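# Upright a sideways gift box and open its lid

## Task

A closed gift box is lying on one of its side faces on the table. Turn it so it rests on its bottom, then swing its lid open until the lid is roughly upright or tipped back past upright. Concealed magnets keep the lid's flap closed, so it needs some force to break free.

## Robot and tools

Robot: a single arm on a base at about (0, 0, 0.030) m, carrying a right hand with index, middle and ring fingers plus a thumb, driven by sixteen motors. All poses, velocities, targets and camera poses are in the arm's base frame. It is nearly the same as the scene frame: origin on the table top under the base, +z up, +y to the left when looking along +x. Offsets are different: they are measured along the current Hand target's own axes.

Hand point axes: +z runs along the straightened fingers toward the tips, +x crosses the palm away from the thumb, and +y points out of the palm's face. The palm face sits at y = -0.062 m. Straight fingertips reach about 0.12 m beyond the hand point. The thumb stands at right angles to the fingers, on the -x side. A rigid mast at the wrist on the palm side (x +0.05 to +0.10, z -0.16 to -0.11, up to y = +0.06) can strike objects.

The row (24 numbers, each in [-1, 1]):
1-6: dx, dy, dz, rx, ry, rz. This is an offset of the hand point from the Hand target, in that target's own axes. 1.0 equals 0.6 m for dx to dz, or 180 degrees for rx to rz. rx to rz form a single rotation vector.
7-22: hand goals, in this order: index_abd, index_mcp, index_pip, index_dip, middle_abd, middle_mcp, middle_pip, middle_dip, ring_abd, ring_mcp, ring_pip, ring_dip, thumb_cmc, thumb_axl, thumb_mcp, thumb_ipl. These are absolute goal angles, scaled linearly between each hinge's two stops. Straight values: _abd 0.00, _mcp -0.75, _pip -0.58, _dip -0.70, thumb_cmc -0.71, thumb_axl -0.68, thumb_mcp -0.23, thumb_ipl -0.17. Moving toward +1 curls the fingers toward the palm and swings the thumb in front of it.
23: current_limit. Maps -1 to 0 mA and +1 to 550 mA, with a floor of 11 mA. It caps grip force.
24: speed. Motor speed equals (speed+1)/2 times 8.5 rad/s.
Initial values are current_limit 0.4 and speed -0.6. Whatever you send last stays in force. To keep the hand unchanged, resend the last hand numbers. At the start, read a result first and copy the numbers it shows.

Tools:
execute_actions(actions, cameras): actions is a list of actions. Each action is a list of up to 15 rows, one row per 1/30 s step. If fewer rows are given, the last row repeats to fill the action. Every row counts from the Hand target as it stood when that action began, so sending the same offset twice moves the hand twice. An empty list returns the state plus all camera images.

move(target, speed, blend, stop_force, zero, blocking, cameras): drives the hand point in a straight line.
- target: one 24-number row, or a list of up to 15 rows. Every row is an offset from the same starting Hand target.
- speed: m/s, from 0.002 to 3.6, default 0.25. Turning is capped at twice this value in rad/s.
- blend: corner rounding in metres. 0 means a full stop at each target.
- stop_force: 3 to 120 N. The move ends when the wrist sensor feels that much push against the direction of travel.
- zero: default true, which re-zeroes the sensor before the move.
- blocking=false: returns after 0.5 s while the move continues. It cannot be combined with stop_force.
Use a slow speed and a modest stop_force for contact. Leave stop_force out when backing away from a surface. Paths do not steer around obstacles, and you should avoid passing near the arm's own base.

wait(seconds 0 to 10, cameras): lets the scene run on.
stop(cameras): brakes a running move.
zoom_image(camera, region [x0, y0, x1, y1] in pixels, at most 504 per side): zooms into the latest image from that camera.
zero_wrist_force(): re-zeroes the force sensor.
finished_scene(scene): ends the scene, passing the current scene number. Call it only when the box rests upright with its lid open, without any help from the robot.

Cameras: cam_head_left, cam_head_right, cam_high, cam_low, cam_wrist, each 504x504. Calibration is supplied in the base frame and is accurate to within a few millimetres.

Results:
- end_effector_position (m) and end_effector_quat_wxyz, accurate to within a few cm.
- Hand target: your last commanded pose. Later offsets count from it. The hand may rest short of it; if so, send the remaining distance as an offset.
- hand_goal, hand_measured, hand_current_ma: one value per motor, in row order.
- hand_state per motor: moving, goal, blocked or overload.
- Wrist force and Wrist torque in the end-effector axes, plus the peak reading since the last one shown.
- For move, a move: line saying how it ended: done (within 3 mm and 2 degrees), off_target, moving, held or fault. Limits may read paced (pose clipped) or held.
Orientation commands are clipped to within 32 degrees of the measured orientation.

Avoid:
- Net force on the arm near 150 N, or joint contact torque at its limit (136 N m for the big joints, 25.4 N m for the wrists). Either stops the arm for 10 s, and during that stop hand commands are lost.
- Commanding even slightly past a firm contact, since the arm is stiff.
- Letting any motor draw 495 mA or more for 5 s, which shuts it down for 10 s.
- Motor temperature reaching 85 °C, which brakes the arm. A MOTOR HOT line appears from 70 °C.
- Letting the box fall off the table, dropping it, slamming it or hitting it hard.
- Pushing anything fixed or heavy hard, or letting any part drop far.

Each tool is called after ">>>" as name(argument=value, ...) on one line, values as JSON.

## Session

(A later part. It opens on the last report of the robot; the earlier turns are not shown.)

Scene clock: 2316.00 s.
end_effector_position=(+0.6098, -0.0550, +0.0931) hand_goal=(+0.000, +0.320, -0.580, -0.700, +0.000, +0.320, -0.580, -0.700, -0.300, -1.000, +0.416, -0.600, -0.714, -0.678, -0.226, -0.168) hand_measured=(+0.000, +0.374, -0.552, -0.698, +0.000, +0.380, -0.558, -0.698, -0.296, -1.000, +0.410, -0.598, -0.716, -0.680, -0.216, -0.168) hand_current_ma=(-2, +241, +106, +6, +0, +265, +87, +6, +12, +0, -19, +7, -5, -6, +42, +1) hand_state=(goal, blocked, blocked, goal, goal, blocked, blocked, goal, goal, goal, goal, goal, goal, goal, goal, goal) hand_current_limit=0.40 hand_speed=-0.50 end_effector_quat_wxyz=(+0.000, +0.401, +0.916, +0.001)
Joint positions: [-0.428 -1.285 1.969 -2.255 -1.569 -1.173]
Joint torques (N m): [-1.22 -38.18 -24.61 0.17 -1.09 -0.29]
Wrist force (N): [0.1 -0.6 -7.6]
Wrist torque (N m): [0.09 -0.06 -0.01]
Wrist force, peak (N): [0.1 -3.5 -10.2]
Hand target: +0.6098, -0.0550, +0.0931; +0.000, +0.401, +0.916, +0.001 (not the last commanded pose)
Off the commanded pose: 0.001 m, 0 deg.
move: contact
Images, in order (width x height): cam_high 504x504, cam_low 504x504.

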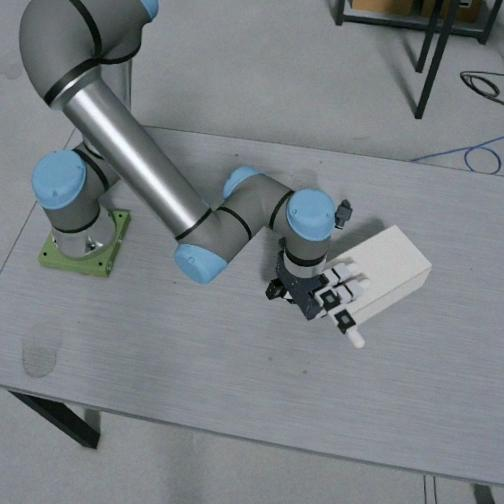

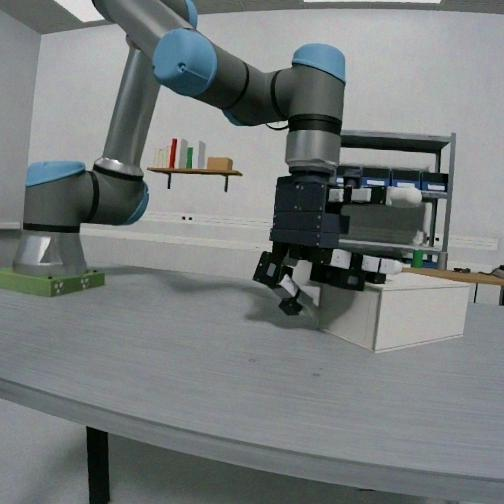

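>>> execute_actions(actions=[[[0,0,0,0,0,0,0,0.6,-0.58,-0.7,0,0.6,-0.58,-0.7,-0.3,-1,0.416,-0.6,-0.714,-0.678,-0.226,-0.168,0.4,-0.4]]])

>>> move(target=[0,0.03,0,0,0,0,0,0.6,-0.58,-0.7,0,0.6,-0.58,-0.7,-0.3,-1,0.416,-0.6,-0.714,-0.678,-0.226,-0.168,0.4,-0.5], speed=0.04, stop_force=3, cameras=["cam_high","cam_low"])

>>> zoom_image(camera="cam_low", region=[270, 210, 470, 370])

Scene clock: 2329.97 s.
end_effector_position=(+0.6098, -0.0550, +0.0931) hand_goal=(+0.000, +0.600, -0.580, -0.700, +0.000, +0.600, -0.580, -0.700, -0.300, -1.000, +0.416, -0.600, -0.714, -0.678, -0.226, -0.168) hand_measured=(+0.000, +0.580, -0.580, -0.698, +0.000, +0.578, -0.580, -0.698, -0.296, -1.000, +0.410, -0.598, -0.716, -0.680, -0.216, -0.168) hand_current_ma=(-2, -81, +1, +6, +0, -91, +0, +6, +12, +0, -19, +7, -5, -6, +42, +1) hand_state=(goal, blocked, goal, goal, goal, blocked, goal, goal, goal, goal, goal, goal, goal, goal, goal, goal) hand_current_limit=0.40 hand_speed=-0.40 end_effector_quat_wxyz=(+0.000, +0.401, +0.916, +0.001)
Joint positions: [-0.428 -1.285 1.969 -2.255 -1.569 -1.173]
Joint torques (N m): [4.8 -38.27 -24.48 -1.48 0.81 1.05]
Wrist force (N): [0.2 0.4 0.1]
Wrist torque (N m): [0.22 -0.15 0.03]
Wrist force, peak (N): [0.2 -0.5 -7.9]
Hand target: +0.6098, -0.0550, +0.0931; +0.000, +0.401, +0.916, +0.001
Off the commanded pose: 0.000 m, 0 deg.
Step readings (end_effector_position):
0: (+0.6098, -0.0550, +0.0931)
1: (+0.6098, -0.0550, +0.0931)
2: (+0.6098, -0.0550, +0.0931)
4: (+0.6098, -0.0550, +0.0931)
8: (+0.6098, -0.0550, +0.0931)
15: (+0.6098, -0.0550, +0.0931)

Scene clock: 2331.53 s.
end_effector_position=(+0.6230, -0.0428, +0.0932) hand_goal=(+0.000, +0.600, -0.580, -0.700, +0.000, +0.600, -0.580, -0.700, -0.300, -1.000, +0.416, -0.600, -0.714, -0.678, -0.226, -0.168) hand_measured=(+0.000, +0.580, -0.580, -0.698, +0.000, +0.578, -0.580, -0.698, -0.296, -1.000, +0.410, -0.598, -0.716, -0.680, -0.216, -0.168) hand_current_ma=(-2, -81, +0, +6, +0, -91, +0, +6, +12, +0, -19, +6, -5, -6, +42, +1) hand_state=(goal, blocked, goal, goal, goal, blocked, goal, goal, goal, goal, goal, goal, goal, goal, goal, goal) hand_current_limit=0.40 hand_speed=-0.50 end_effector_quat_wxyz=(+0.000, +0.401, +0.916, +0.001)
Joint positions: [-0.397 -1.263 1.937 -2.245 -1.569 -1.142]
Joint torques (N m): [6.21 -24.62 -27.8 -0.91 -1.17 1.68]
Wrist force (N): [0.4 -1.5 -0.9]
Wrist torque (N m): [0.35 -0.01 -0.16]
Wrist force, peak (N): [0.3 -2.2 -1.0]
Hand target: +0.6230, -0.0428, +0.0932; +0.000, +0.401, +0.916, +0.001
Off the commanded pose: 0.000 m, 0 deg.
move: done
Images, in order (width x height): cam_high 504x504, cam_low 504x504.

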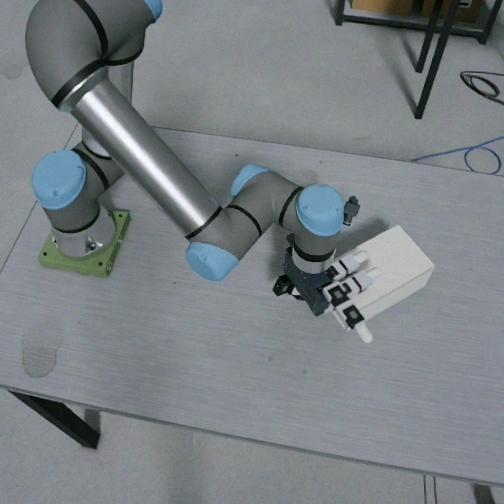

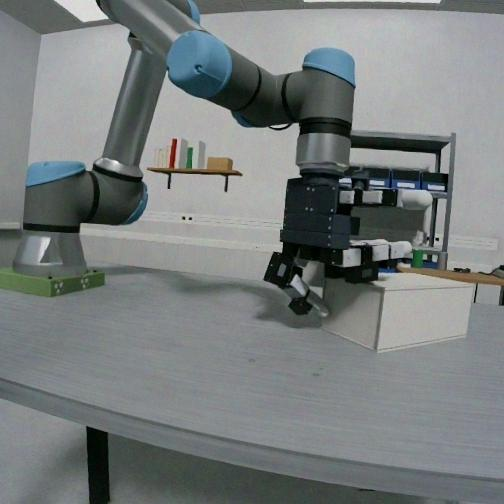

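Scaled by 2.520.

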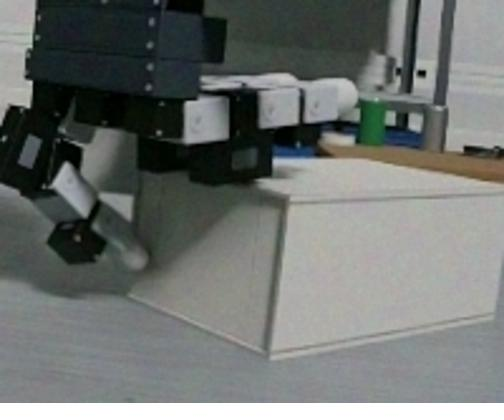

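>>> execute_actions(actions=[[[0,0,0,0,0,0,0,0.1,-0.5,-0.65,0,0.1,-0.5,-0.65,-0.3,-1,0.416,-0.6,-0.714,-0.678,-0.226,-0.168,0.6,-0.5]],[[0,0,0,0,0,0,0,0.1,-0.5,-0.65,0,0.1,-0.5,-0.65,-0.3,-0.92,0.45,-0.55,-0.714,-0.678,-0.226,-0.168,0.6,-0.7]],[[0,0,0,0,0,0,0,0.1,-0.5,-0.65,0,0.1,-0.5,-0.65,-0.1,-0.92,0.45,-0.55,-0.714,-0.678,-0.226,-0.168,0.6,-0.8]],[[0,0,0,0,0,0,0,0.1,-0.5,-0.65,0,0.1,-0.5,-0.65,0.15,-0.92,0.45,-0.55,-0.714,-0.678,-0.226,-0.168,0.6,-0.8]],[[0,0,0,0,0,0,0,0.1,-0.5,-0.65,0,0.1,-0.5,-0.65,0.3,-0.92,0.45,-0.55,-0.714,-0.678,-0.226,-0.168,0.6,-0.8]]], cameras=["cam_high","cam_low"])

>>> zoom_image(camera="cam_low", region=[270, 210, 470, 370])

Scene clock: 2356.63 s.
end_effector_position=(+0.6230, -0.0428, +0.0932) hand_goal=(+0.000, +0.100, -0.500, -0.650, +0.000, +0.100, -0.500, -0.650, +0.300, -0.920, +0.450, -0.550, -0.714, -0.678, -0.226, -0.168) hand_measured=(+0.000, +0.514, -0.508, -0.654, +0.000, +0.520, -0.508, -0.654, +0.288, -0.940, +0.432, -0.560, -0.716, -0.680, -0.216, -0.168) hand_current_ma=(-2, +440, -29, -10, +0, +440, -25, -10, -40, -84, -67, -32, -5, -6, +42, +1) hand_state=(goal, blocked, goal, goal, goal, blocked, goal, goal, goal, blocked, goal, goal, goal, goal, goal, goal) hand_current_limit=0.60 hand_speed=-0.80 end_effector_quat_wxyz=(+0.000, +0.401, +0.916, +0.001)
Joint positions: [-0.397 -1.263 1.937 -2.245 -1.569 -1.142]
Joint torques (N m): [-8.65 -24.57 -5.02 -0.89 -1.12 1.67]
Wrist force (N): [0.1 1.4 -11.3]
Wrist torque (N m): [0.56 -0.12 -0.09]
Wrist force, peak (N): [1.8 -0.4 -12.3]
Hand target: +0.6230, -0.0428, +0.0932; +0.000, +0.401, +0.916, +0.001
Off the commanded pose: 0.000 m, 0 deg.
Step readings (end_effector_position):
0: (+0.6230, -0.0428, +0.0932)
1: (+0.6230, -0.0428, +0.0932)
2: (+0.6230, -0.0428, +0.0932)
4: (+0.6230, -0.0428, +0.0932)
8: (+0.6230, -0.0428, +0.0932)
15: (+0.6230, -0.0428, +0.0932)
16: (+0.6230, -0.0428, +0.0932)
17: (+0.6230, -0.0428, +0.0932)
19: (+0.6230, -0.0428, +0.0932)
23: (+0.6230, -0.0428, +0.0932)
30: (+0.6230, -0.0428, +0.0932)
31: (+0.6230, -0.0428, +0.0932)
32: (+0.6230, -0.0427, +0.0932)
34: (+0.6230, -0.0427, +0.0932)
38: (+0.6230, -0.0427, +0.0932)
45: (+0.6230, -0.0427, +0.0932)
46: (+0.6230, -0.0427, +0.0932)
47: (+0.6230, -0.0427, +0.0932)
49: (+0.6230, -0.0427, +0.0932)
53: (+0.6230, -0.0427, +0.0932)
60: (+0.6230, -0.0427, +0.0932)
61: (+0.6230, -0.0427, +0.0932)
62: (+0.6230, -0.0427, +0.0932)
64: (+0.6230, -0.0427, +0.0932)
68: (+0.6230, -0.0427, +0.0932)
75: (+0.6230, -0.0428, +0.0932)
Images, in order (width x height): cam_high 504x504, cam_low 504x504.

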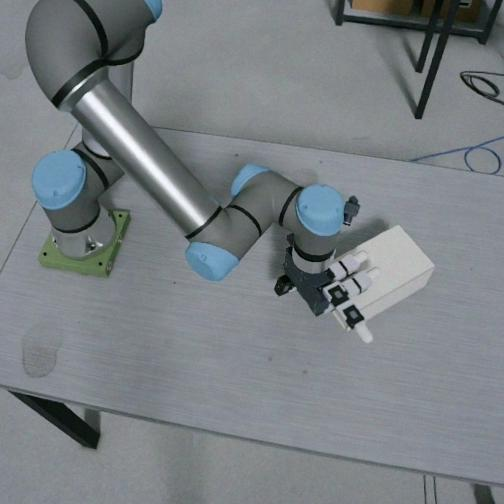

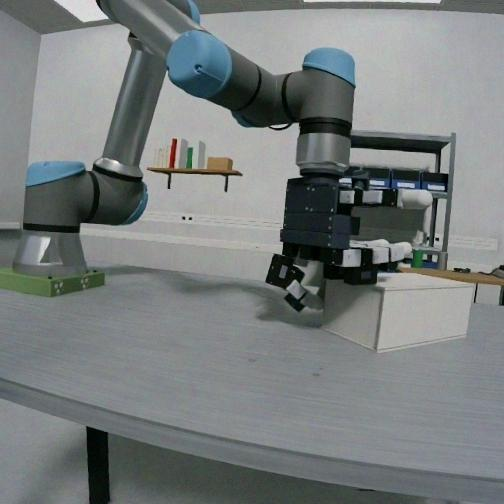

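Scaled by 2.520.

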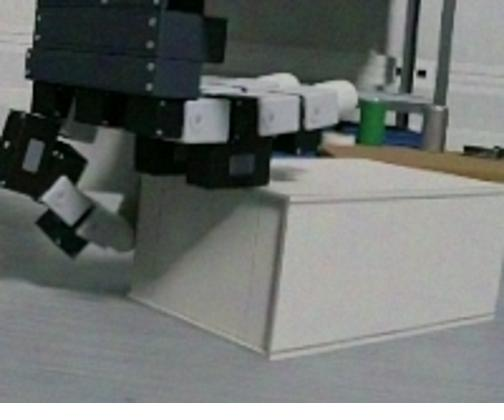

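>>> execute_actions(actions=[[[0,0,0,0,0,0,0,0.1,-0.5,-0.65,0,0.1,-0.5,-0.65,0.3,-1,0.3,-0.6,-0.714,-0.678,-0.226,-0.168,0.6,-0.5]],[[0,0,0,0,0,0,0,0.1,-0.5,-0.65,0,0.1,-0.5,-0.65,-0.15,-1,0.3,-0.55,-0.714,-0.678,-0.226,-0.168,0.6,-0.5]],[[0,0,0,0,0,0,0,0.1,-0.5,-0.65,0,0.1,-0.5,-0.65,-0.15,-0.65,0.55,-0.45,-0.714,-0.678,-0.226,-0.168,0.6,-0.6]],[[0,0,0,0,0,0,0,0.1,-0.5,-0.65,0,0.1,-0.5,-0.65,-0.15,-0.65,0.55,-0.45,-0.714,-0.678,-0.226,-0.168,0.6,-0.6]]])

>>> execute_actions(actions=[[[0,0,0,0,0,0,0,0.1,-0.5,-0.65,0,0.1,-0.5,-0.65,0.05,-0.65,0.55,-0.45,-0.714,-0.678,-0.226,-0.168,0.6,-0.7]],[[0,0,0,0,0,0,0,0.1,-0.5,-0.65,0,0.1,-0.5,-0.65,0.2,-0.65,0.55,-0.45,-0.714,-0.678,-0.226,-0.168,0.6,-0.7]],[[0,0,0,0,0,0,0,0.1,-0.5,-0.65,0,0.1,-0.5,-0.65,0.2,-0.65,0.55,-0.45,-0.714,-0.678,-0.226,-0.168,0.6,-0.7]]], cameras=["cam_high","cam_low"])

>>> zoom_image(camera="cam_low", region=[270, 210, 470, 370])

Scene clock: 2374.93 s.
end_effector_position=(+0.6230, -0.0428, +0.0932) hand_goal=(+0.000, +0.100, -0.500, -0.650, +0.000, +0.100, -0.500, -0.650, -0.150, -0.650, +0.550, -0.450, -0.714, -0.678, -0.226, -0.168) hand_measured=(+0.000, +0.514, -0.508, -0.654, +0.000, +0.520, -0.508, -0.654, -0.146, -0.972, +0.328, -0.504, -0.716, -0.680, -0.216, -0.168) hand_current_ma=(-2, +440, -29, -10, +0, +440, -25, -10, +11, -440, -440, -224, -5, -6, +42, +1) hand_state=(goal, blocked, goal, goal, goal, blocked, goal, goal, goal, blocked, blocked, blocked, goal, goal, goal, goal) hand_current_limit=0.60 hand_speed=-0.60 end_effector_quat_wxyz=(+0.000, +0.401, +0.916, +0.001)
Joint positions: [-0.397 -1.263 1.937 -2.245 -1.569 -1.142]
Joint torques (N m): [-6.09 -24.51 -18.3 -0.87 -1.06 1.54]
Wrist force (N): [-0.3 -0.4 -9.8]
Wrist torque (N m): [0.73 -0.23 -0.26]
Wrist force, peak (N): [-0.1 1.8 -12.2]
Hand target: +0.6230, -0.0428, +0.0932; +0.000, +0.401, +0.916, +0.001
Off the commanded pose: 0.000 m, 0 deg.
Step readings (end_effector_position):
0: (+0.6230, -0.0428, +0.0932)
1: (+0.6230, -0.0428, +0.0932)
2: (+0.6230, -0.0428, +0.0932)
4: (+0.6230, -0.0428, +0.0932)
8: (+0.6230, -0.0428, +0.0932)
15: (+0.6230, -0.0428, +0.0932)
16: (+0.6230, -0.0428, +0.0932)
17: (+0.6230, -0.0428, +0.0932)
19: (+0.6230, -0.0428, +0.0932)
23: (+0.6230, -0.0428, +0.0932)
30: (+0.6230, -0.0428, +0.0932)
31: (+0.6230, -0.0428, +0.0932)
32: (+0.6230, -0.0428, +0.0932)
34: (+0.6230, -0.0428, +0.0932)
38: (+0.6230, -0.0428, +0.0932)
45: (+0.6230, -0.0428, +0.0932)
46: (+0.6230, -0.0428, +0.0932)
47: (+0.6230, -0.0428, +0.0932)
49: (+0.6230, -0.0428, +0.0932)
53: (+0.6230, -0.0428, +0.0932)
60: (+0.6230, -0.0428, +0.0932)

Scene clock: 2376.63 s.
end_effector_position=(+0.6230, -0.0428, +0.0932) hand_goal=(+0.000, +0.100, -0.500, -0.650, +0.000, +0.100, -0.500, -0.650, +0.200, -0.650, +0.550, -0.450, -0.714, -0.678, -0.226, -0.168) hand_measured=(+0.000, +0.514, -0.508, -0.654, +0.000, +0.518, -0.508, -0.654, +0.200, -0.972, +0.486, -0.482, -0.716, -0.680, -0.216, -0.168) hand_current_ma=(-2, +440, -29, -10, +0, +440, -25, -10, +0, -440, -266, -126, -5, -6, +42, +1) hand_state=(goal, blocked, goal, goal, goal, blocked, goal, goal, goal, blocked, blocked, blocked, goal, goal, goal, goal) hand_current_limit=0.60 hand_speed=-0.70 end_effector_quat_wxyz=(+0.000, +0.401, +0.916, +0.001)
Joint positions: [-0.397 -1.263 1.937 -2.245 -1.569 -1.142]
Joint torques (N m): [-2.04 -24.77 -22.6 -0.76 -0.99 1.52]
Wrist force (N): [1.0 0.5 -10.3]
Wrist torque (N m): [0.65 -0.13 -0.16]
Wrist force, peak (N): [0.6 -1.1 -11.0]
Hand target: +0.6230, -0.0428, +0.0932; +0.000, +0.401, +0.916, +0.001
Off the commanded pose: 0.000 m, 0 deg.
Step readings (end_effector_position):
0: (+0.6230, -0.0428, +0.0932)
1: (+0.6230, -0.0428, +0.0932)
2: (+0.6230, -0.0428, +0.0932)
4: (+0.6230, -0.0428, +0.0932)
8: (+0.6230, -0.0428, +0.0932)
15: (+0.6230, -0.0428, +0.0932)
16: (+0.6230, -0.0428, +0.0932)
17: (+0.6230, -0.0428, +0.0932)
19: (+0.6230, -0.0428, +0.0932)
23: (+0.6230, -0.0428, +0.0932)
30: (+0.6230, -0.0428, +0.0932)
31: (+0.6230, -0.0428, +0.0932)
32: (+0.6230, -0.0428, +0.0932)
34: (+0.6230, -0.0428, +0.0932)
38: (+0.6230, -0.0428, +0.0932)
45: (+0.6230, -0.0428, +0.0932)
Images, in order (width x height): cam_high 504x504, cam_low 504x504.

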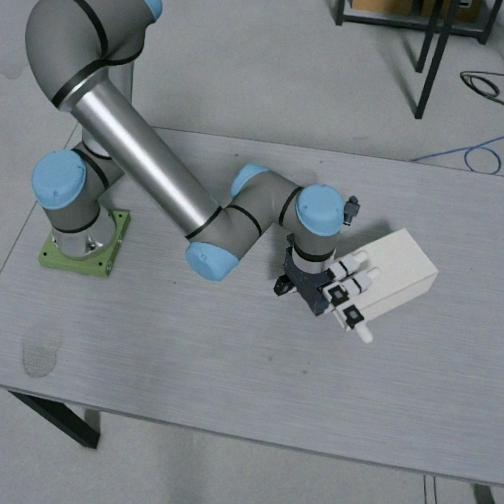

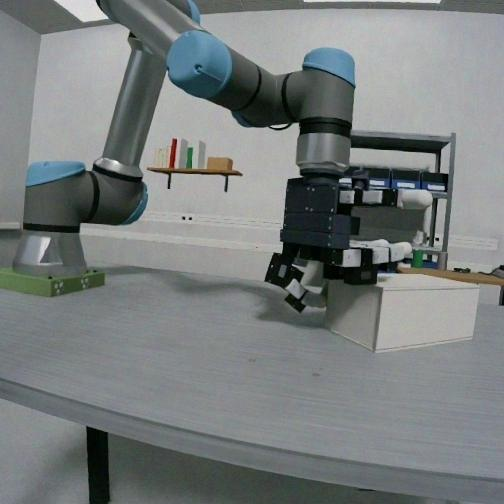

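Scaled by 2.520.

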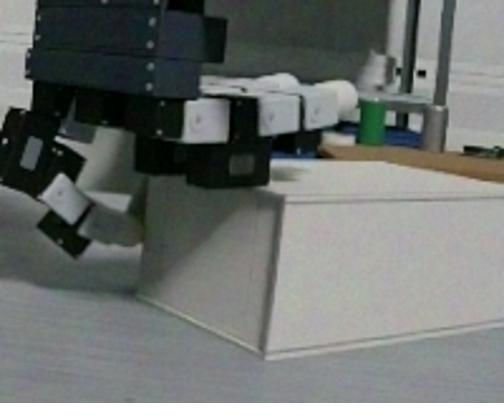

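>>> execute_actions(actions=[[[0,0,0,0,0,0,0,0.5,-0.5,-0.65,0,0.5,-0.5,-0.65,0.1,-1,0.3,-0.6,-0.714,-0.678,-0.226,-0.168,0.6,-0.5]]])

>>> move(target=[0,-0.05,-0.1,0,0,0,0,0.3,-0.58,-0.7,0,0.3,-0.58,-0.7,-0.1,-1,0.2,-0.5,-0.714,-0.678,-0.226,-0.168,0.4,-0.5], speed=0.15, cameras=["cam_high"])

>>> zoom_image(camera="cam_high", region=[280, 210, 440, 350])

Scene clock: 2525.70 s.
end_effector_position=(+0.6230, -0.0428, +0.0932) hand_goal=(+0.000, +0.500, -0.500, -0.650, +0.000, +0.500, -0.500, -0.650, +0.100, -1.000, +0.300, -0.600, -0.714, -0.678, -0.226, -0.168) hand_measured=(+0.000, +0.522, -0.508, -0.654, +0.000, +0.524, -0.508, -0.654, +0.102, -0.998, +0.302, -0.598, -0.716, -0.680, -0.216, -0.168) hand_current_ma=(-2, +87, -29, -10, +0, +101, -24, -9, +7, +9, +3, +8, -5, -6, +42, +1) hand_state=(goal, blocked, goal, goal, goal, blocked, goal, goal, goal, goal, goal, goal, goal, goal, goal, goal) hand_current_limit=0.60 hand_speed=-0.50 end_effector_quat_wxyz=(+0.000, +0.401, +0.916, +0.001)
Joint positions: [-0.397 -1.263 1.937 -2.245 -1.569 -1.142]
Joint torques (N m): [4.26 -25.27 -22.91 -0.75 -1.04 1.42]
Wrist force (N): [0.3 -1.6 -6.0]
Wrist torque (N m): [0.38 -0.09 -0.07]
Wrist force, peak (N): [1.9 -2.3 -10.6]
Hand target: +0.6230, -0.0428, +0.0932; +0.000, +0.401, +0.916, +0.001
Off the commanded pose: 0.000 m, 0 deg.
Step readings (end_effector_position):
0: (+0.6230, -0.0428, +0.0932)
1: (+0.6230, -0.0428, +0.0932)
2: (+0.6230, -0.0428, +0.0932)
4: (+0.6230, -0.0428, +0.0932)
8: (+0.6230, -0.0428, +0.0932)
15: (+0.6230, -0.0428, +0.0932)

Scene clock: 2526.83 s.
end_effector_position=(+0.6009, -0.0631, +0.1530) hand_goal=(+0.000, +0.300, -0.580, -0.700, +0.000, +0.300, -0.580, -0.700, -0.100, -1.000, +0.200, -0.500, -0.714, -0.678, -0.226, -0.168) hand_measured=(+0.000, +0.294, -0.580, -0.698, +0.000, +0.294, -0.580, -0.698, -0.096, -0.998, +0.202, -0.504, -0.716, -0.680, -0.216, -0.168) hand_current_ma=(-2, -22, -1, +6, +0, -25, -1, +6, +10, +9, +4, -11, -5, -6, +42, +1) hand_state=(goal, goal, goal, goal, goal, goal, goal, goal, goal, goal, goal, goal, goal, goal, goal, goal) hand_current_limit=0.40 hand_speed=-0.50 end_effector_quat_wxyz=(+0.000, +0.401, +0.916, +0.001)
Joint positions: [-0.45 -1.387 1.915 -2.1 -1.569 -1.194]
Joint torques (N m): [-8.25 -40.59 -29.69 -0.56 -0.66 -1.61]
Wrist force (N): [0.0 -0.1 -0.3]
Wrist torque (N m): [0.20 -0.12 0.03]
Wrist force, peak (N): [-0.9 2.9 -9.4]
Hand target: +0.6009, -0.0632, +0.1531; +0.000, +0.401, +0.916, +0.001
Off the commanded pose: 0.000 m, 0 deg.
move: done
Images, in order (width x height): cam_high 504x504.

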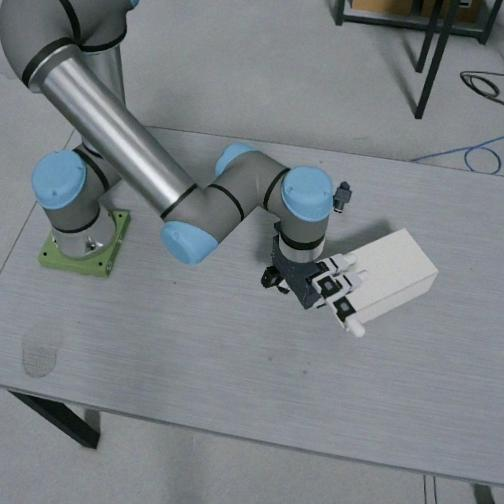

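Scaled by 3.150.

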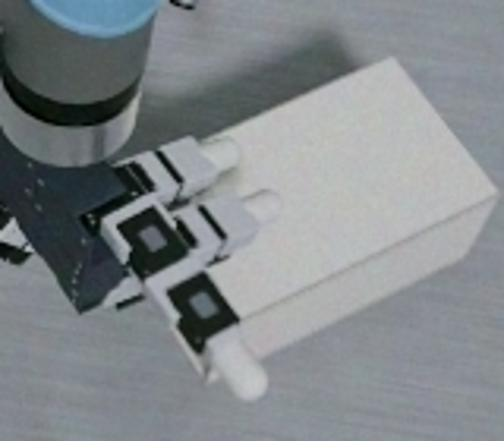

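>>> move(target=[[0.0155,0.0575,0.02,0,0,0.029,0,0.5,-0.58,-0.7,0,0.5,-0.58,-0.7,-0.35,-0.98,0.05,-0.46,-0.714,-0.678,-0.226,-0.168,0.4,-0.4],[0.0155,0.0575,0.077,0,0,0.029,0,0.5,-0.58,-0.7,0,0.5,-0.58,-0.7,-0.35,-0.98,0.05,-0.46,-0.714,-0.678,-0.226,-0.168,0.4,-0.4],[0.0137,0.0773,0.077,0,0,0.029,0,0.5,-0.58,-0.7,0,0.5,-0.58,-0.7,-0.35,-0.98,0.05,-0.46,-0.714,-0.678,-0.226,-0.168,0.4,-0.4]], speed=[0.1,0.08,0.03], stop_force=4, cameras=["cam_high","cam_low"])

>>> zoom_image(camera="cam_low", region=[270, 210, 470, 370])

Scene clock: 2570.17 s.
end_effector_position=(+0.6295, -0.0256, +0.1070) hand_goal=(+0.000, +0.500, -0.580, -0.700, +0.000, +0.500, -0.580, -0.700, -0.350, -0.980, +0.050, -0.460, -0.714, -0.678, -0.226, -0.168) hand_measured=(+0.000, +0.480, -0.580, -0.698, +0.000, +0.478, -0.580, -0.698, -0.344, -0.980, +0.052, -0.464, -0.716, -0.680, -0.216, -0.168) hand_current_ma=(-2, -79, -2, +6, +0, -89, -1, +6, +16, +0, +5, -10, -5, -6, +42, +1) hand_state=(goal, goal, goal, goal, goal, blocked, goal, goal, goal, goal, goal, goal, goal, goal, goal, goal) hand_current_limit=0.40 hand_speed=-0.40 end_effector_quat_wxyz=(+0.000, +0.443, +0.897, +0.001)
Joint positions: [-0.353 -1.284 1.923 -2.21 -1.569 -1.006]
Joint torques (N m): [5.34 -24.75 -27.97 -0.67 1.52 1.63]
Wrist force (N): [-0.2 0.6 0.4]
Wrist torque (N m): [0.23 -0.11 -0.08]
Wrist force, peak (N): [-0.5 1.2 0.4]
Hand target: +0.6295, -0.0256, +0.1070; +0.000, +0.443, +0.897, +0.001
Off the commanded pose: 0.000 m, 0 deg.
move: done
Images, in order (width x height): cam_high 504x504, cam_low 504x504.

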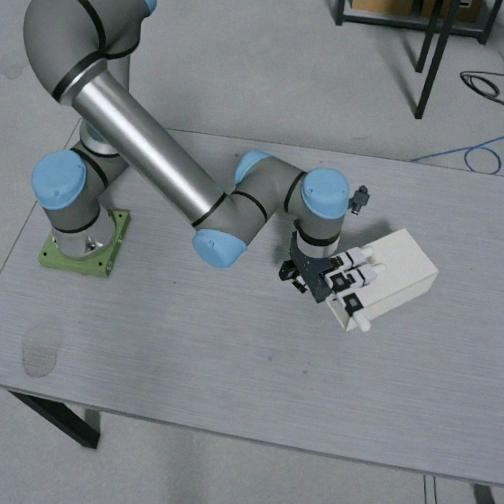

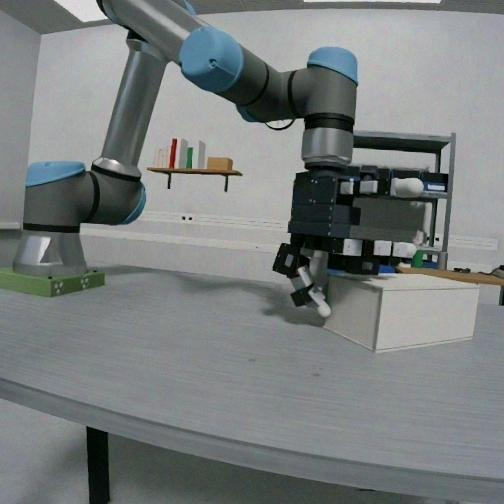

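Scaled by 2.520.

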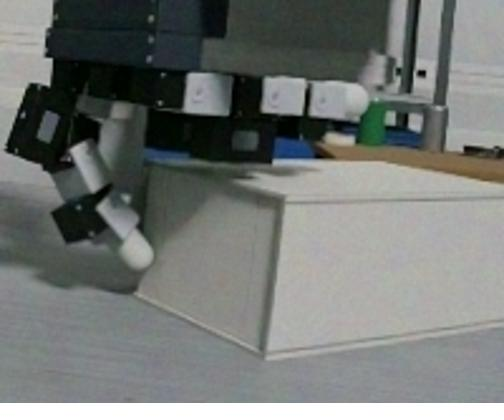

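>>> execute_actions(actions=[[[0,0,0,0,0,0,0,0.0,-0.5,-0.65,0,0.0,-0.5,-0.65,-0.35,-1,0.05,-0.46,-0.714,-0.678,-0.226,-0.168,0.6,-0.5]],[[0,0,0,0,0,0,0,0.0,-0.5,-0.65,0,0.0,-0.5,-0.65,-0.35,-1,0.05,-0.46,-0.714,-0.678,-0.226,-0.168,0.6,-0.5]],[[0,0,0,0,0,0,0,0.0,-0.5,-0.65,0,0.0,-0.5,-0.65,-0.35,-0.7,0.1,-0.4,-0.714,-0.678,-0.226,-0.168,0.6,-0.7]],[[0,0,0,0,0,0,0,0.0,-0.5,-0.65,0,0.0,-0.5,-0.65,-0.35,-0.7,0.1,-0.4,-0.714,-0.678,-0.226,-0.168,0.6,-0.7]]], cameras=["cam_low"])

>>> zoom_image(camera="cam_low", region=[300, 240, 400, 340])

>>> execute_actions(actions=[[[0,0,0,0,0,0,0,0.0,-0.5,-0.65,0,0.0,-0.5,-0.65,-0.2,-0.7,0.1,-0.4,-0.714,-0.678,-0.226,-0.168,0.6,-0.7]],[[0,0,0,0,0,0,0,0.0,-0.5,-0.65,0,0.0,-0.5,-0.65,-0.05,-0.7,0.1,-0.4,-0.714,-0.678,-0.226,-0.168,0.6,-0.7]],[[0,0,0,0,0,0,0,0.0,-0.5,-0.65,0,0.0,-0.5,-0.65,0.1,-0.7,0.1,-0.4,-0.714,-0.678,-0.226,-0.168,0.6,-0.7]]], cameras=["cam_high","cam_low"])

>>> zoom_image(camera="cam_low", region=[300, 240, 400, 340])

Scene clock: 2591.27 s.
end_effector_position=(+0.6295, -0.0256, +0.1070) hand_goal=(+0.000, +0.000, -0.500, -0.650, +0.000, +0.000, -0.500, -0.650, -0.350, -0.700, +0.100, -0.400, -0.714, -0.678, -0.226, -0.168) hand_measured=(+0.000, +0.326, -0.508, -0.654, +0.000, +0.334, -0.508, -0.654, -0.344, -0.984, +0.062, -0.438, -0.716, -0.680, -0.216, -0.168) hand_current_ma=(-2, +440, -29, -10, +0, +440, -24, -10, +15, -440, -152, -149, -5, -6, +42, +1) hand_state=(goal, blocked, goal, goal, goal, blocked, goal, goal, goal, blocked, blocked, blocked, goal, goal, goal, goal) hand_current_limit=0.60 hand_speed=-0.70 end_effector_quat_wxyz=(+0.000, +0.443, +0.897, +0.001)
Joint positions: [-0.353 -1.284 1.923 -2.21 -1.569 -1.006]
Joint torques (N m): [-8.64 -25.11 -2.36 -0.73 -0.07 1.42]
Wrist force (N): [-0.1 2.2 -9.5]
Wrist torque (N m): [0.61 -0.16 -0.17]
Wrist force, peak (N): [0.6 3.4 -10.9]
Hand target: +0.6295, -0.0256, +0.1070; +0.000, +0.443, +0.897, +0.001
Off the commanded pose: 0.000 m, 0 deg.
Step readings (end_effector_position):
0: (+0.6295, -0.0256, +0.1070)
1: (+0.6295, -0.0256, +0.1070)
2: (+0.6295, -0.0256, +0.1070)
4: (+0.6295, -0.0256, +0.1070)
8: (+0.6295, -0.0256, +0.1071)
15: (+0.6295, -0.0256, +0.1071)
16: (+0.6295, -0.0256, +0.1071)
17: (+0.6295, -0.0256, +0.1071)
19: (+0.6295, -0.0256, +0.1071)
23: (+0.6295, -0.0256, +0.1071)
30: (+0.6295, -0.0256, +0.1070)
31: (+0.6295, -0.0256, +0.1070)
32: (+0.6295, -0.0256, +0.1070)
34: (+0.6295, -0.0256, +0.1070)
38: (+0.6295, -0.0256, +0.1070)
45: (+0.6295, -0.0256, +0.1070)
46: (+0.6295, -0.0256, +0.1070)
47: (+0.6295, -0.0256, +0.1070)
49: (+0.6295, -0.0256, +0.1070)
53: (+0.6295, -0.0256, +0.1070)
60: (+0.6295, -0.0256, +0.1070)
Images, in order (width x height): cam_low 504x504.

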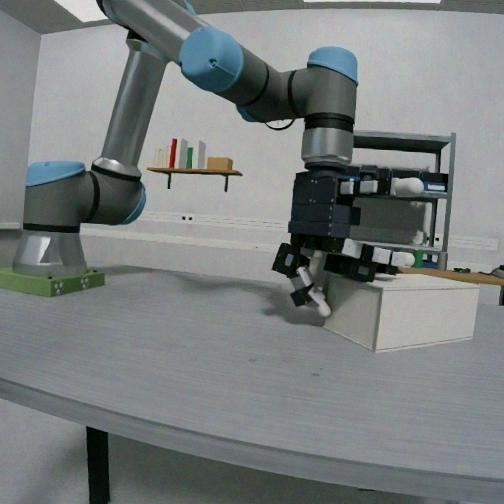

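Scaled by 5.040.

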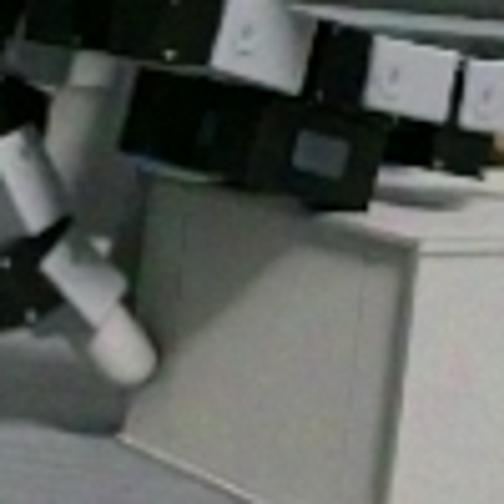

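Scene clock: 2592.97 s.
end_effector_position=(+0.6295, -0.0256, +0.1070) hand_goal=(+0.000, +0.000, -0.500, -0.650, +0.000, +0.000, -0.500, -0.650, +0.100, -0.700, +0.100, -0.400, -0.714, -0.678, -0.226, -0.168) hand_measured=(+0.000, +0.326, -0.508, -0.654, +0.000, +0.334, -0.508, -0.654, +0.080, -0.846, +0.068, -0.406, -0.716, -0.680, -0.216, -0.168) hand_current_ma=(-2, +440, -29, -10, +0, +440, -24, -10, -63, -440, -129, -17, -5, -6, +42, +1) hand_state=(goal, blocked, goal, goal, goal, blocked, goal, goal, goal, blocked, blocked, goal, goal, goal, goal, goal) hand_current_limit=0.60 hand_speed=-0.70 end_effector_quat_wxyz=(+0.000, +0.443, +0.897, +0.001)
Joint positions: [-0.353 -1.284 1.923 -2.21 -1.569 -1.006]
Joint torques (N m): [-5.87 -24.48 -5.48 -0.66 -0.17 1.24]
Wrist force (N): [0.7 -0.1 -11.2]
Wrist torque (N m): [0.65 -0.08 -0.28]
Wrist force, peak (N): [0.8 -0.2 -11.3]
Hand target: +0.6295, -0.0256, +0.1070; +0.000, +0.443, +0.897, +0.001
Off the commanded pose: 0.000 m, 0 deg.
Step readings (end_effector_position):
0: (+0.6295, -0.0256, +0.1070)
1: (+0.6295, -0.0256, +0.1070)
2: (+0.6295, -0.0256, +0.1070)
4: (+0.6295, -0.0256, +0.1070)
8: (+0.6295, -0.0256, +0.1070)
15: (+0.6295, -0.0256, +0.1070)
16: (+0.6295, -0.0256, +0.1070)
17: (+0.6295, -0.0256, +0.1070)
19: (+0.6295, -0.0256, +0.1070)
23: (+0.6295, -0.0256, +0.1070)
30: (+0.6295, -0.0256, +0.1070)
31: (+0.6295, -0.0256, +0.1070)
32: (+0.6295, -0.0256, +0.1070)
34: (+0.6295, -0.0256, +0.1070)
38: (+0.6295, -0.0256, +0.1070)
45: (+0.6295, -0.0256, +0.1070)
Images, in order (width x height): cam_high 504x504, cam_low 504x504.

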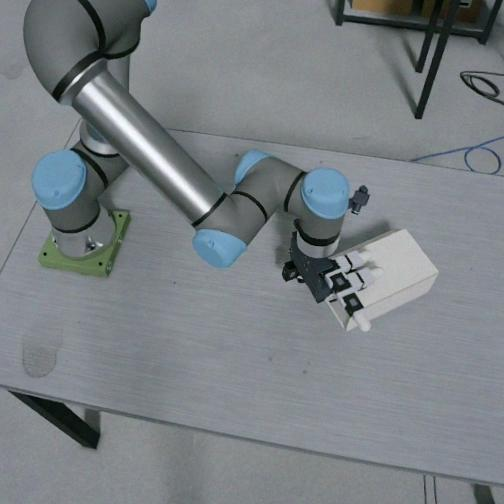

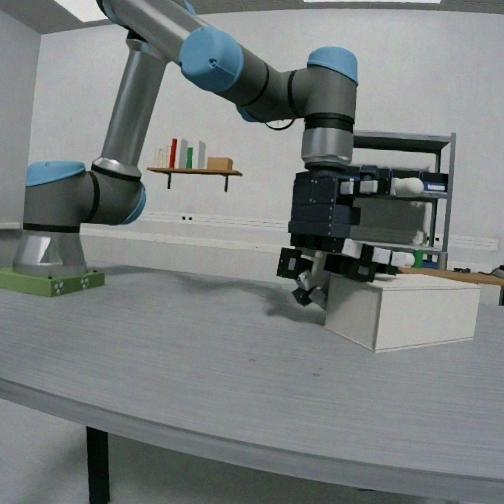

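Scaled by 5.040.

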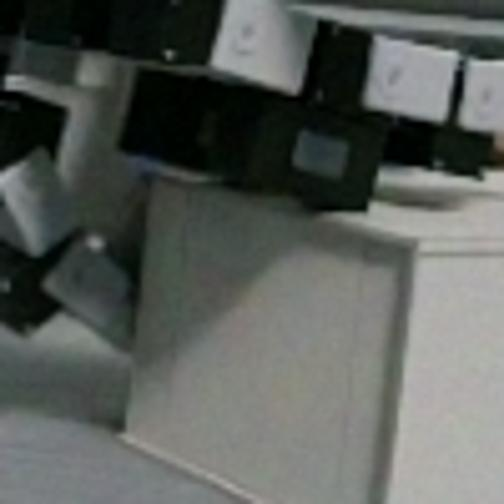

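>>> execute_actions(actions=[[[0,0,0,0,0,0,0,0.45,-0.5,-0.65,0,0.45,-0.5,-0.65,0.1,-1,0.0,-0.46,-0.714,-0.678,-0.226,-0.168,0.6,-0.3]]])

>>> move(target=[-0.03,-0.003,0,0,0,0,0,0.5,-0.58,-0.7,0,0.5,-0.58,-0.7,-0.35,-1,0.0,-0.46,-0.714,-0.678,-0.226,-0.168,0.4,-0.4], speed=0.1)

>>> execute_actions(actions=[[[0,0,0,0,0,0,0,0.0,-0.5,-0.65,0,0.0,-0.5,-0.65,-0.35,-1,0.05,-0.46,-0.714,-0.678,-0.226,-0.168,0.6,-0.5]],[[0,0,0,0,0,0,0,0.0,-0.5,-0.65,0,0.0,-0.5,-0.65,-0.35,-1,0.05,-0.46,-0.714,-0.678,-0.226,-0.168,0.6,-0.5]],[[0,0,0,0,0,0,0,0.0,-0.5,-0.65,0,0.0,-0.5,-0.65,-0.35,-0.7,0.1,-0.4,-0.714,-0.678,-0.226,-0.168,0.6,-0.7]],[[0,0,0,0,0,0,0,0.0,-0.5,-0.65,0,0.0,-0.5,-0.65,-0.35,-0.7,0.1,-0.4,-0.714,-0.678,-0.226,-0.168,0.6,-0.7]]], cameras=["cam_low"])

>>> zoom_image(camera="cam_low", region=[300, 240, 400, 340])

>>> execute_actions(actions=[[[0,0,0,0,0,0,0,0.0,-0.5,-0.65,0,0.0,-0.5,-0.65,-0.2,-0.7,0.1,-0.4,-0.714,-0.678,-0.226,-0.168,0.6,-0.7]],[[0,0,0,0,0,0,0,0.0,-0.5,-0.65,0,0.0,-0.5,-0.65,-0.1,-0.7,0.1,-0.4,-0.714,-0.678,-0.226,-0.168,0.6,-0.7]]], cameras=["cam_low"])

>>> zoom_image(camera="cam_low", region=[300, 240, 400, 340])

Scene clock: 2616.93 s.
end_effector_position=(+0.6294, -0.0256, +0.1070) hand_goal=(+0.000, +0.450, -0.500, -0.650, +0.000, +0.450, -0.500, -0.650, +0.100, -1.000, +0.000, -0.460, -0.714, -0.678, -0.226, -0.168) hand_measured=(+0.000, +0.432, -0.508, -0.654, +0.000, +0.430, -0.506, -0.652, +0.096, -0.994, +0.000, -0.458, -0.716, -0.680, -0.216, -0.168) hand_current_ma=(-2, -73, -25, -10, +0, -82, -21, -9, -10, +25, +3, +8, -5, -6, +42, +1) hand_state=(goal, goal, goal, goal, goal, blocked, goal, goal, goal, goal, goal, goal, goal, goal, goal, goal) hand_current_limit=0.60 hand_speed=-0.30 end_effector_quat_wxyz=(+0.000, +0.443, +0.897, +0.001)
Joint positions: [-0.353 -1.284 1.923 -2.21 -1.569 -1.006]
Joint torques (N m): [-0.02 -30.06 -16.2 -2.4 0.98 0.92]
Wrist force (N): [-0.5 0.6 0.3]
Wrist torque (N m): [0.23 -0.08 -0.10]
Wrist force, peak (N): [0.6 -0.1 -11.5]
Hand target: +0.6295, -0.0256, +0.1070; +0.000, +0.443, +0.897, +0.001
Off the commanded pose: 0.000 m, 0 deg.
Step readings (end_effector_position):
0: (+0.6295, -0.0256, +0.1070)
1: (+0.6295, -0.0256, +0.1070)
2: (+0.6294, -0.0256, +0.1070)
4: (+0.6294, -0.0256, +0.1070)
8: (+0.6294, -0.0256, +0.1070)
15: (+0.6294, -0.0256, +0.1070)

Scene clock: 2617.83 s.
end_effector_position=(+0.6389, -0.0409, +0.1070) hand_goal=(+0.000, +0.500, -0.580, -0.700, +0.000, +0.500, -0.580, -0.700, -0.350, -1.000, +0.000, -0.460, -0.714, -0.678, -0.226, -0.168) hand_measured=(+0.000, +0.480, -0.580, -0.698, +0.000, +0.476, -0.580, -0.698, -0.344, -0.994, +0.000, -0.458, -0.716, -0.680, -0.216, -0.168) hand_current_ma=(-2, -83, +1, +7, +0, -94, +0, +6, +16, +25, +3, +8, -5, -6, +42, +1) hand_state=(goal, blocked, goal, goal, goal, blocked, goal, goal, goal, goal, goal, goal, goal, goal, goal, goal) hand_current_limit=0.40 hand_speed=-0.40 end_effector_quat_wxyz=(+0.000, +0.443, +0.897, +0.001)
Joint positions: [-0.373 -1.261 1.89 -2.2 -1.569 -1.026]
Joint torques (N m): [-9.71 -26.88 -29.92 -0.89 1.87 -1.58]
Wrist force (N): [-0.2 0.4 0.3]
Wrist torque (N m): [0.19 -0.09 0.02]
Wrist force, peak (N): [-0.6 0.6 0.5]
Hand target: +0.6390, -0.0410, +0.1070; +0.000, +0.443, +0.897, +0.001
Off the commanded pose: 0.000 m, 0 deg.
move: done

Scene clock: 2620.03 s.
end_effector_position=(+0.6390, -0.0410, +0.1070) hand_goal=(+0.000, +0.000, -0.500, -0.650, +0.000, +0.000, -0.500, -0.650, -0.350, -0.700, +0.100, -0.400, -0.714, -0.678, -0.226, -0.168) hand_measured=(+0.000, +0.326, -0.508, -0.654, +0.000, +0.332, -0.508, -0.654, -0.344, -0.970, +0.072, -0.428, -0.716, -0.680, -0.216, -0.168) hand_current_ma=(-2, +440, -29, -10, +0, +440, -24, -10, +16, -440, -113, -108, -5, -6, +42, +1) hand_state=(goal, blocked, goal, goal, goal, blocked, goal, goal, goal, blocked, blocked, blocked, goal, goal, goal, goal) hand_current_limit=0.60 hand_speed=-0.70 end_effector_quat_wxyz=(+0.000, +0.443, +0.897, +0.001)
Joint positions: [-0.373 -1.261 1.89 -2.2 -1.569 -1.027]
Joint torques (N m): [-4.26 -22.98 -6.18 0.21 1.19 -0.98]
Wrist force (N): [1.6 1.0 -9.8]
Wrist torque (N m): [0.54 -0.08 -0.02]
Wrist force, peak (N): [1.7 3.7 -10.6]
Hand target: +0.6390, -0.0410, +0.1070; +0.000, +0.443, +0.897, +0.001
Off the commanded pose: 0.000 m, 0 deg.
Step readings (end_effector_position):
0: (+0.6389, -0.0409, +0.1070)
1: (+0.6389, -0.0409, +0.1070)
2: (+0.6389, -0.0409, +0.1070)
4: (+0.6389, -0.0410, +0.1070)
8: (+0.6390, -0.0410, +0.1071)
15: (+0.6390, -0.0410, +0.1070)
16: (+0.6390, -0.0410, +0.1070)
17: (+0.6390, -0.0410, +0.1070)
19: (+0.6390, -0.0410, +0.1070)
23: (+0.6390, -0.0410, +0.1070)
30: (+0.6390, -0.0410, +0.1070)
31: (+0.6390, -0.0410, +0.1070)
32: (+0.6390, -0.0410, +0.1070)
34: (+0.6390, -0.0410, +0.1070)
38: (+0.6390, -0.0410, +0.1070)
45: (+0.6390, -0.0410, +0.1070)
46: (+0.6390, -0.0410, +0.1070)
47: (+0.6390, -0.0410, +0.1070)
49: (+0.6390, -0.0410, +0.1070)
53: (+0.6390, -0.0410, +0.1070)
60: (+0.6390, -0.0410, +0.1070)
Images, in order (width x height): cam_low 504x504.

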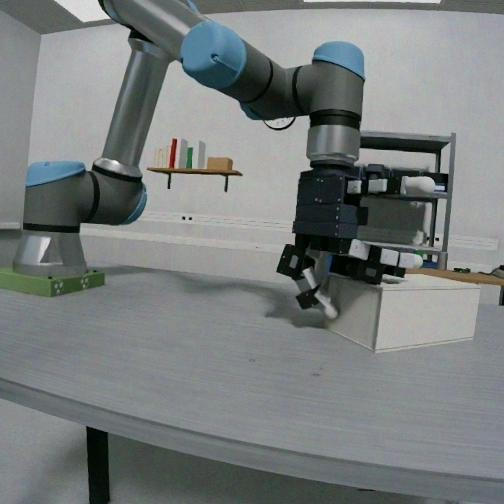

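Scaled by 5.040.

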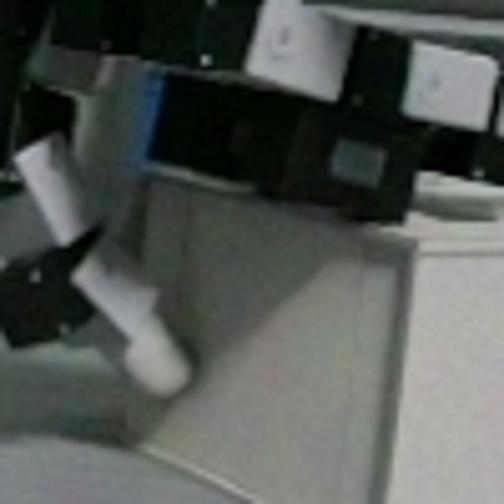

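Scene clock: 2621.23 s.
end_effector_position=(+0.6390, -0.0410, +0.1070) hand_goal=(+0.000, +0.000, -0.500, -0.650, +0.000, +0.000, -0.500, -0.650, -0.100, -0.700, +0.100, -0.400, -0.714, -0.678, -0.226, -0.168) hand_measured=(+0.000, +0.326, -0.508, -0.654, +0.000, +0.332, -0.508, -0.654, -0.132, -0.966, +0.070, -0.428, -0.716, -0.680, -0.216, -0.168) hand_current_ma=(-2, +440, -29, -10, +0, +440, -24, -10, -111, -440, -113, -106, -5, -6, +42, +1) hand_state=(goal, blocked, goal, goal, goal, blocked, goal, goal, blocked, blocked, blocked, blocked, goal, goal, goal, goal) hand_current_limit=0.60 hand_speed=-0.70 end_effector_quat_wxyz=(+0.000, +0.443, +0.897, +0.001)
Joint positions: [-0.373 -1.261 1.89 -2.2 -1.569 -1.027]
Joint torques (N m): [1.95 -26.22 -3.32 -0.08 1.12 -0.43]
Wrist force (N): [0.9 0.8 -10.9]
Wrist torque (N m): [0.63 -0.15 -0.09]
Wrist force, peak (N): [0.6 0.5 -11.3]
Hand target: +0.6390, -0.0410, +0.1070; +0.000, +0.443, +0.897, +0.001
Off the commanded pose: 0.000 m, 0 deg.
Step readings (end_effector_position):
0: (+0.6390, -0.0410, +0.1070)
1: (+0.6390, -0.0410, +0.1070)
2: (+0.6390, -0.0410, +0.1070)
4: (+0.6390, -0.0410, +0.1070)
8: (+0.6390, -0.0410, +0.1070)
15: (+0.6390, -0.0410, +0.1070)
16: (+0.6390, -0.0410, +0.1070)
17: (+0.6390, -0.0410, +0.1070)
19: (+0.6390, -0.0410, +0.1070)
23: (+0.6390, -0.0410, +0.1070)
30: (+0.6390, -0.0410, +0.1070)
Images, in order (width x height): cam_low 504x504.

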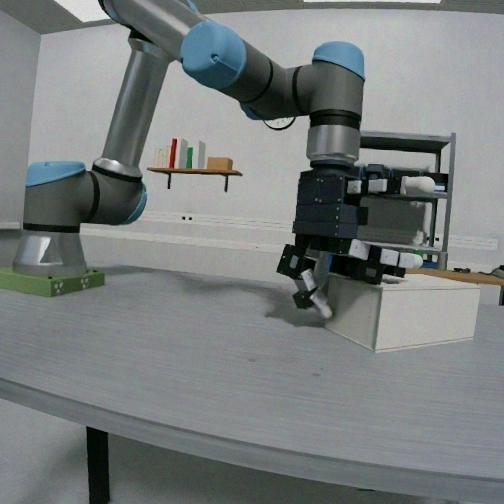

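Scaled by 5.040.

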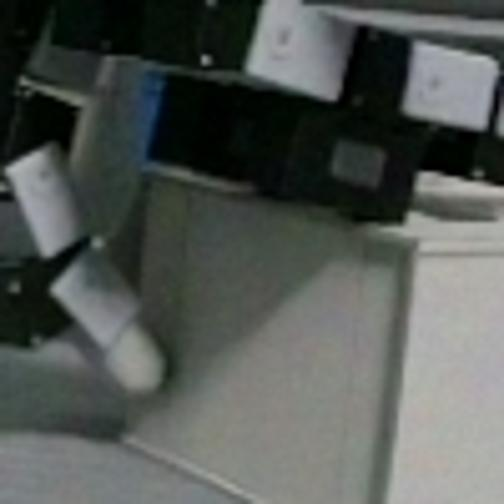

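>>> execute_actions(actions=[[[0,0,0,0,0,0,0,0.0,-0.5,-0.65,0,0.0,-0.5,-0.65,0.05,-0.7,0.1,-0.4,-0.714,-0.678,-0.226,-0.168,0.6,-0.7]],[[0,0,0,0,0,0,0,0.0,-0.5,-0.65,0,0.0,-0.5,-0.65,0.25,-0.7,0.1,-0.4,-0.714,-0.678,-0.226,-0.168,0.6,-0.7]]], cameras=["cam_low"])

>>> zoom_image(camera="cam_low", region=[300, 240, 400, 340])

>>> execute_actions(actions=[[[0,0,0,0,0,0,0,0.0,-0.5,-0.65,0,0.0,-0.5,-0.65,0.4,-0.7,0.1,-0.4,-0.714,-0.678,-0.226,-0.168,0.78,-0.7]],[[0,0,0,0,0,0,0,0.0,-0.5,-0.65,0,0.0,-0.5,-0.65,0.4,-0.7,0.1,-0.4,-0.714,-0.678,-0.226,-0.168,0.78,-0.7]]], cameras=["cam_low","cam_high"])

>>> zoom_image(camera="cam_low", region=[300, 240, 400, 340])

Scene clock: 2634.93 s.
end_effector_position=(+0.6390, -0.0410, +0.1070) hand_goal=(+0.000, +0.000, -0.500, -0.650, +0.000, +0.000, -0.500, -0.650, +0.250, -0.700, +0.100, -0.400, -0.714, -0.678, -0.226, -0.168) hand_measured=(+0.000, +0.326, -0.508, -0.654, +0.000, +0.332, -0.508, -0.654, +0.262, -0.928, +0.070, -0.424, -0.716, -0.680, -0.216, -0.168) hand_current_ma=(-2, +440, -29, -10, +0, +440, -24, -10, +34, -440, -113, -90, -5, -6, +42, +1) hand_state=(goal, blocked, goal, goal, goal, blocked, goal, goal, goal, blocked, blocked, blocked, goal, goal, goal, goal) hand_current_limit=0.60 hand_speed=-0.70 end_effector_quat_wxyz=(+0.000, +0.443, +0.897, +0.001)
Joint positions: [-0.373 -1.261 1.89 -2.2 -1.569 -1.027]
Joint torques (N m): [3.07 -35.49 -4.68 -0.85 0.71 1.23]
Wrist force (N): [2.8 0.9 -10.4]
Wrist torque (N m): [0.58 0.06 -0.04]
Wrist force, peak (N): [0.7 0.8 -11.1]
Hand target: +0.6390, -0.0410, +0.1070; +0.000, +0.443, +0.897, +0.001
Off the commanded pose: 0.000 m, 0 deg.
Step readings (end_effector_position):
0: (+0.6390, -0.0410, +0.1070)
1: (+0.6390, -0.0410, +0.1070)
2: (+0.6390, -0.0410, +0.1070)
4: (+0.6390, -0.0410, +0.1070)
8: (+0.6390, -0.0410, +0.1070)
15: (+0.6390, -0.0410, +0.1070)
16: (+0.6390, -0.0410, +0.1070)
17: (+0.6390, -0.0410, +0.1070)
19: (+0.6390, -0.0410, +0.1070)
23: (+0.6390, -0.0410, +0.1070)
30: (+0.6390, -0.0410, +0.1070)
Images, in order (width x height): cam_low 504x504.

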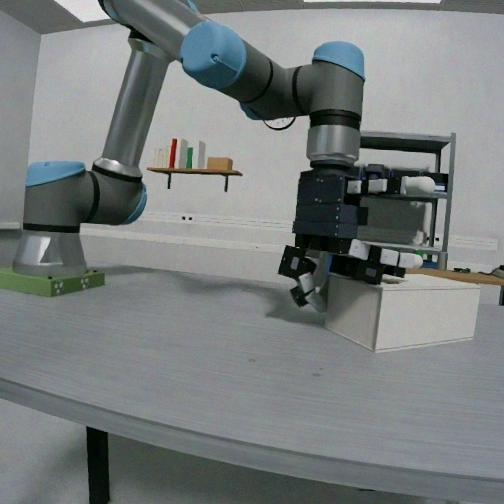

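Scaled by 5.040.

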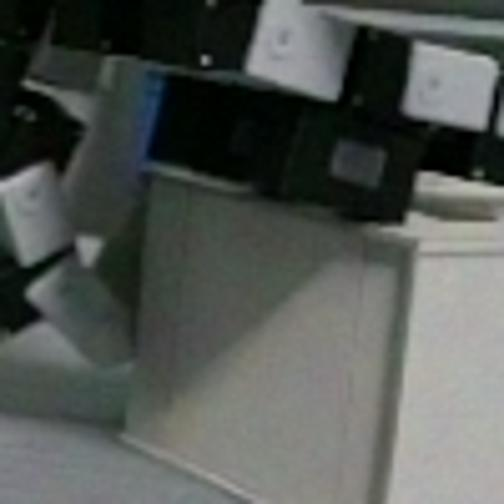

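Scene clock: 2636.13 s.
end_effector_position=(+0.6390, -0.0410, +0.1070) hand_goal=(+0.000, +0.000, -0.500, -0.650, +0.000, +0.000, -0.500, -0.650, +0.400, -0.700, +0.100, -0.400, -0.714, -0.678, -0.226, -0.168) hand_measured=(+0.000, +0.324, -0.508, -0.654, +0.000, +0.332, -0.508, -0.654, +0.376, -0.812, +0.076, -0.410, -0.716, -0.680, -0.216, -0.168) hand_current_ma=(-2, +489, -28, -10, +0, +489, -24, -10, -76, -489, -87, -32, -5, -6, +42, +1) hand_state=(goal, blocked, goal, goal, goal, blocked, goal, goal, blocked, blocked, blocked, goal, goal, goal, goal, goal) hand_current_limit=0.78 hand_speed=-0.70 end_effector_quat_wxyz=(+0.000, +0.443, +0.897, +0.001)
Joint positions: [-0.373 -1.261 1.89 -2.2 -1.569 -1.027]
Joint torques (N m): [3.61 -35.67 -7.57 -1.02 -0.18 1.19]
Wrist force (N): [0.8 -0.3 -10.9]
Wrist torque (N m): [0.56 -0.19 -0.16]
Wrist force, peak (N): [1.3 3.4 -11.3]
Hand target: +0.6390, -0.0410, +0.1070; +0.000, +0.443, +0.897, +0.001
Off the commanded pose: 0.000 m, 0 deg.
Step readings (end_effector_position):
0: (+0.6390, -0.0410, +0.1070)
1: (+0.6390, -0.0410, +0.1070)
2: (+0.6390, -0.0410, +0.1070)
4: (+0.6390, -0.0410, +0.1070)
8: (+0.6390, -0.0410, +0.1070)
15: (+0.6390, -0.0410, +0.1070)
16: (+0.6390, -0.0410, +0.1070)
17: (+0.6390, -0.0410, +0.1070)
19: (+0.6390, -0.0410, +0.1070)
23: (+0.6390, -0.0410, +0.1070)
30: (+0.6390, -0.0410, +0.1070)
Images, in order (width x height): cam_high 504x504, cam_low 504x504.

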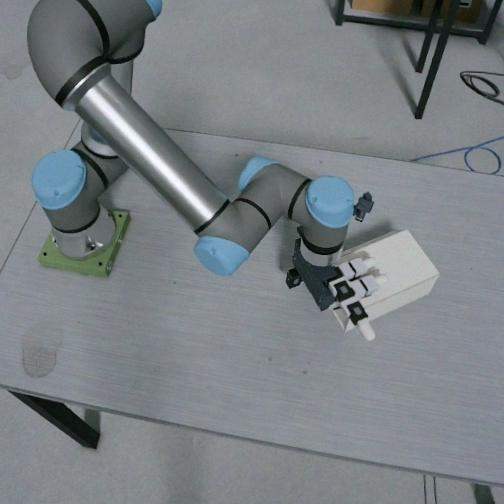

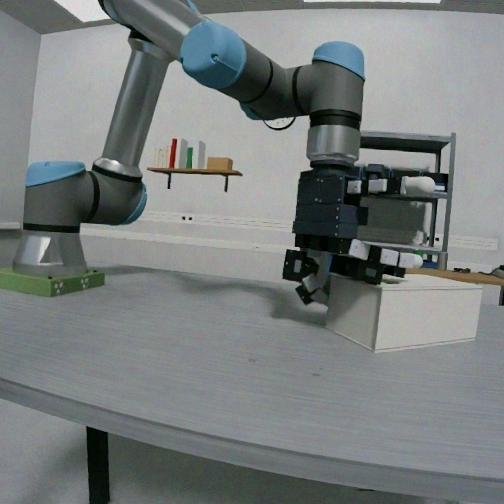

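Scaled by 5.040.

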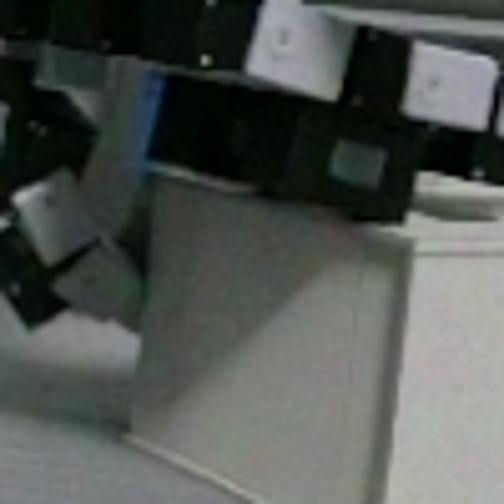

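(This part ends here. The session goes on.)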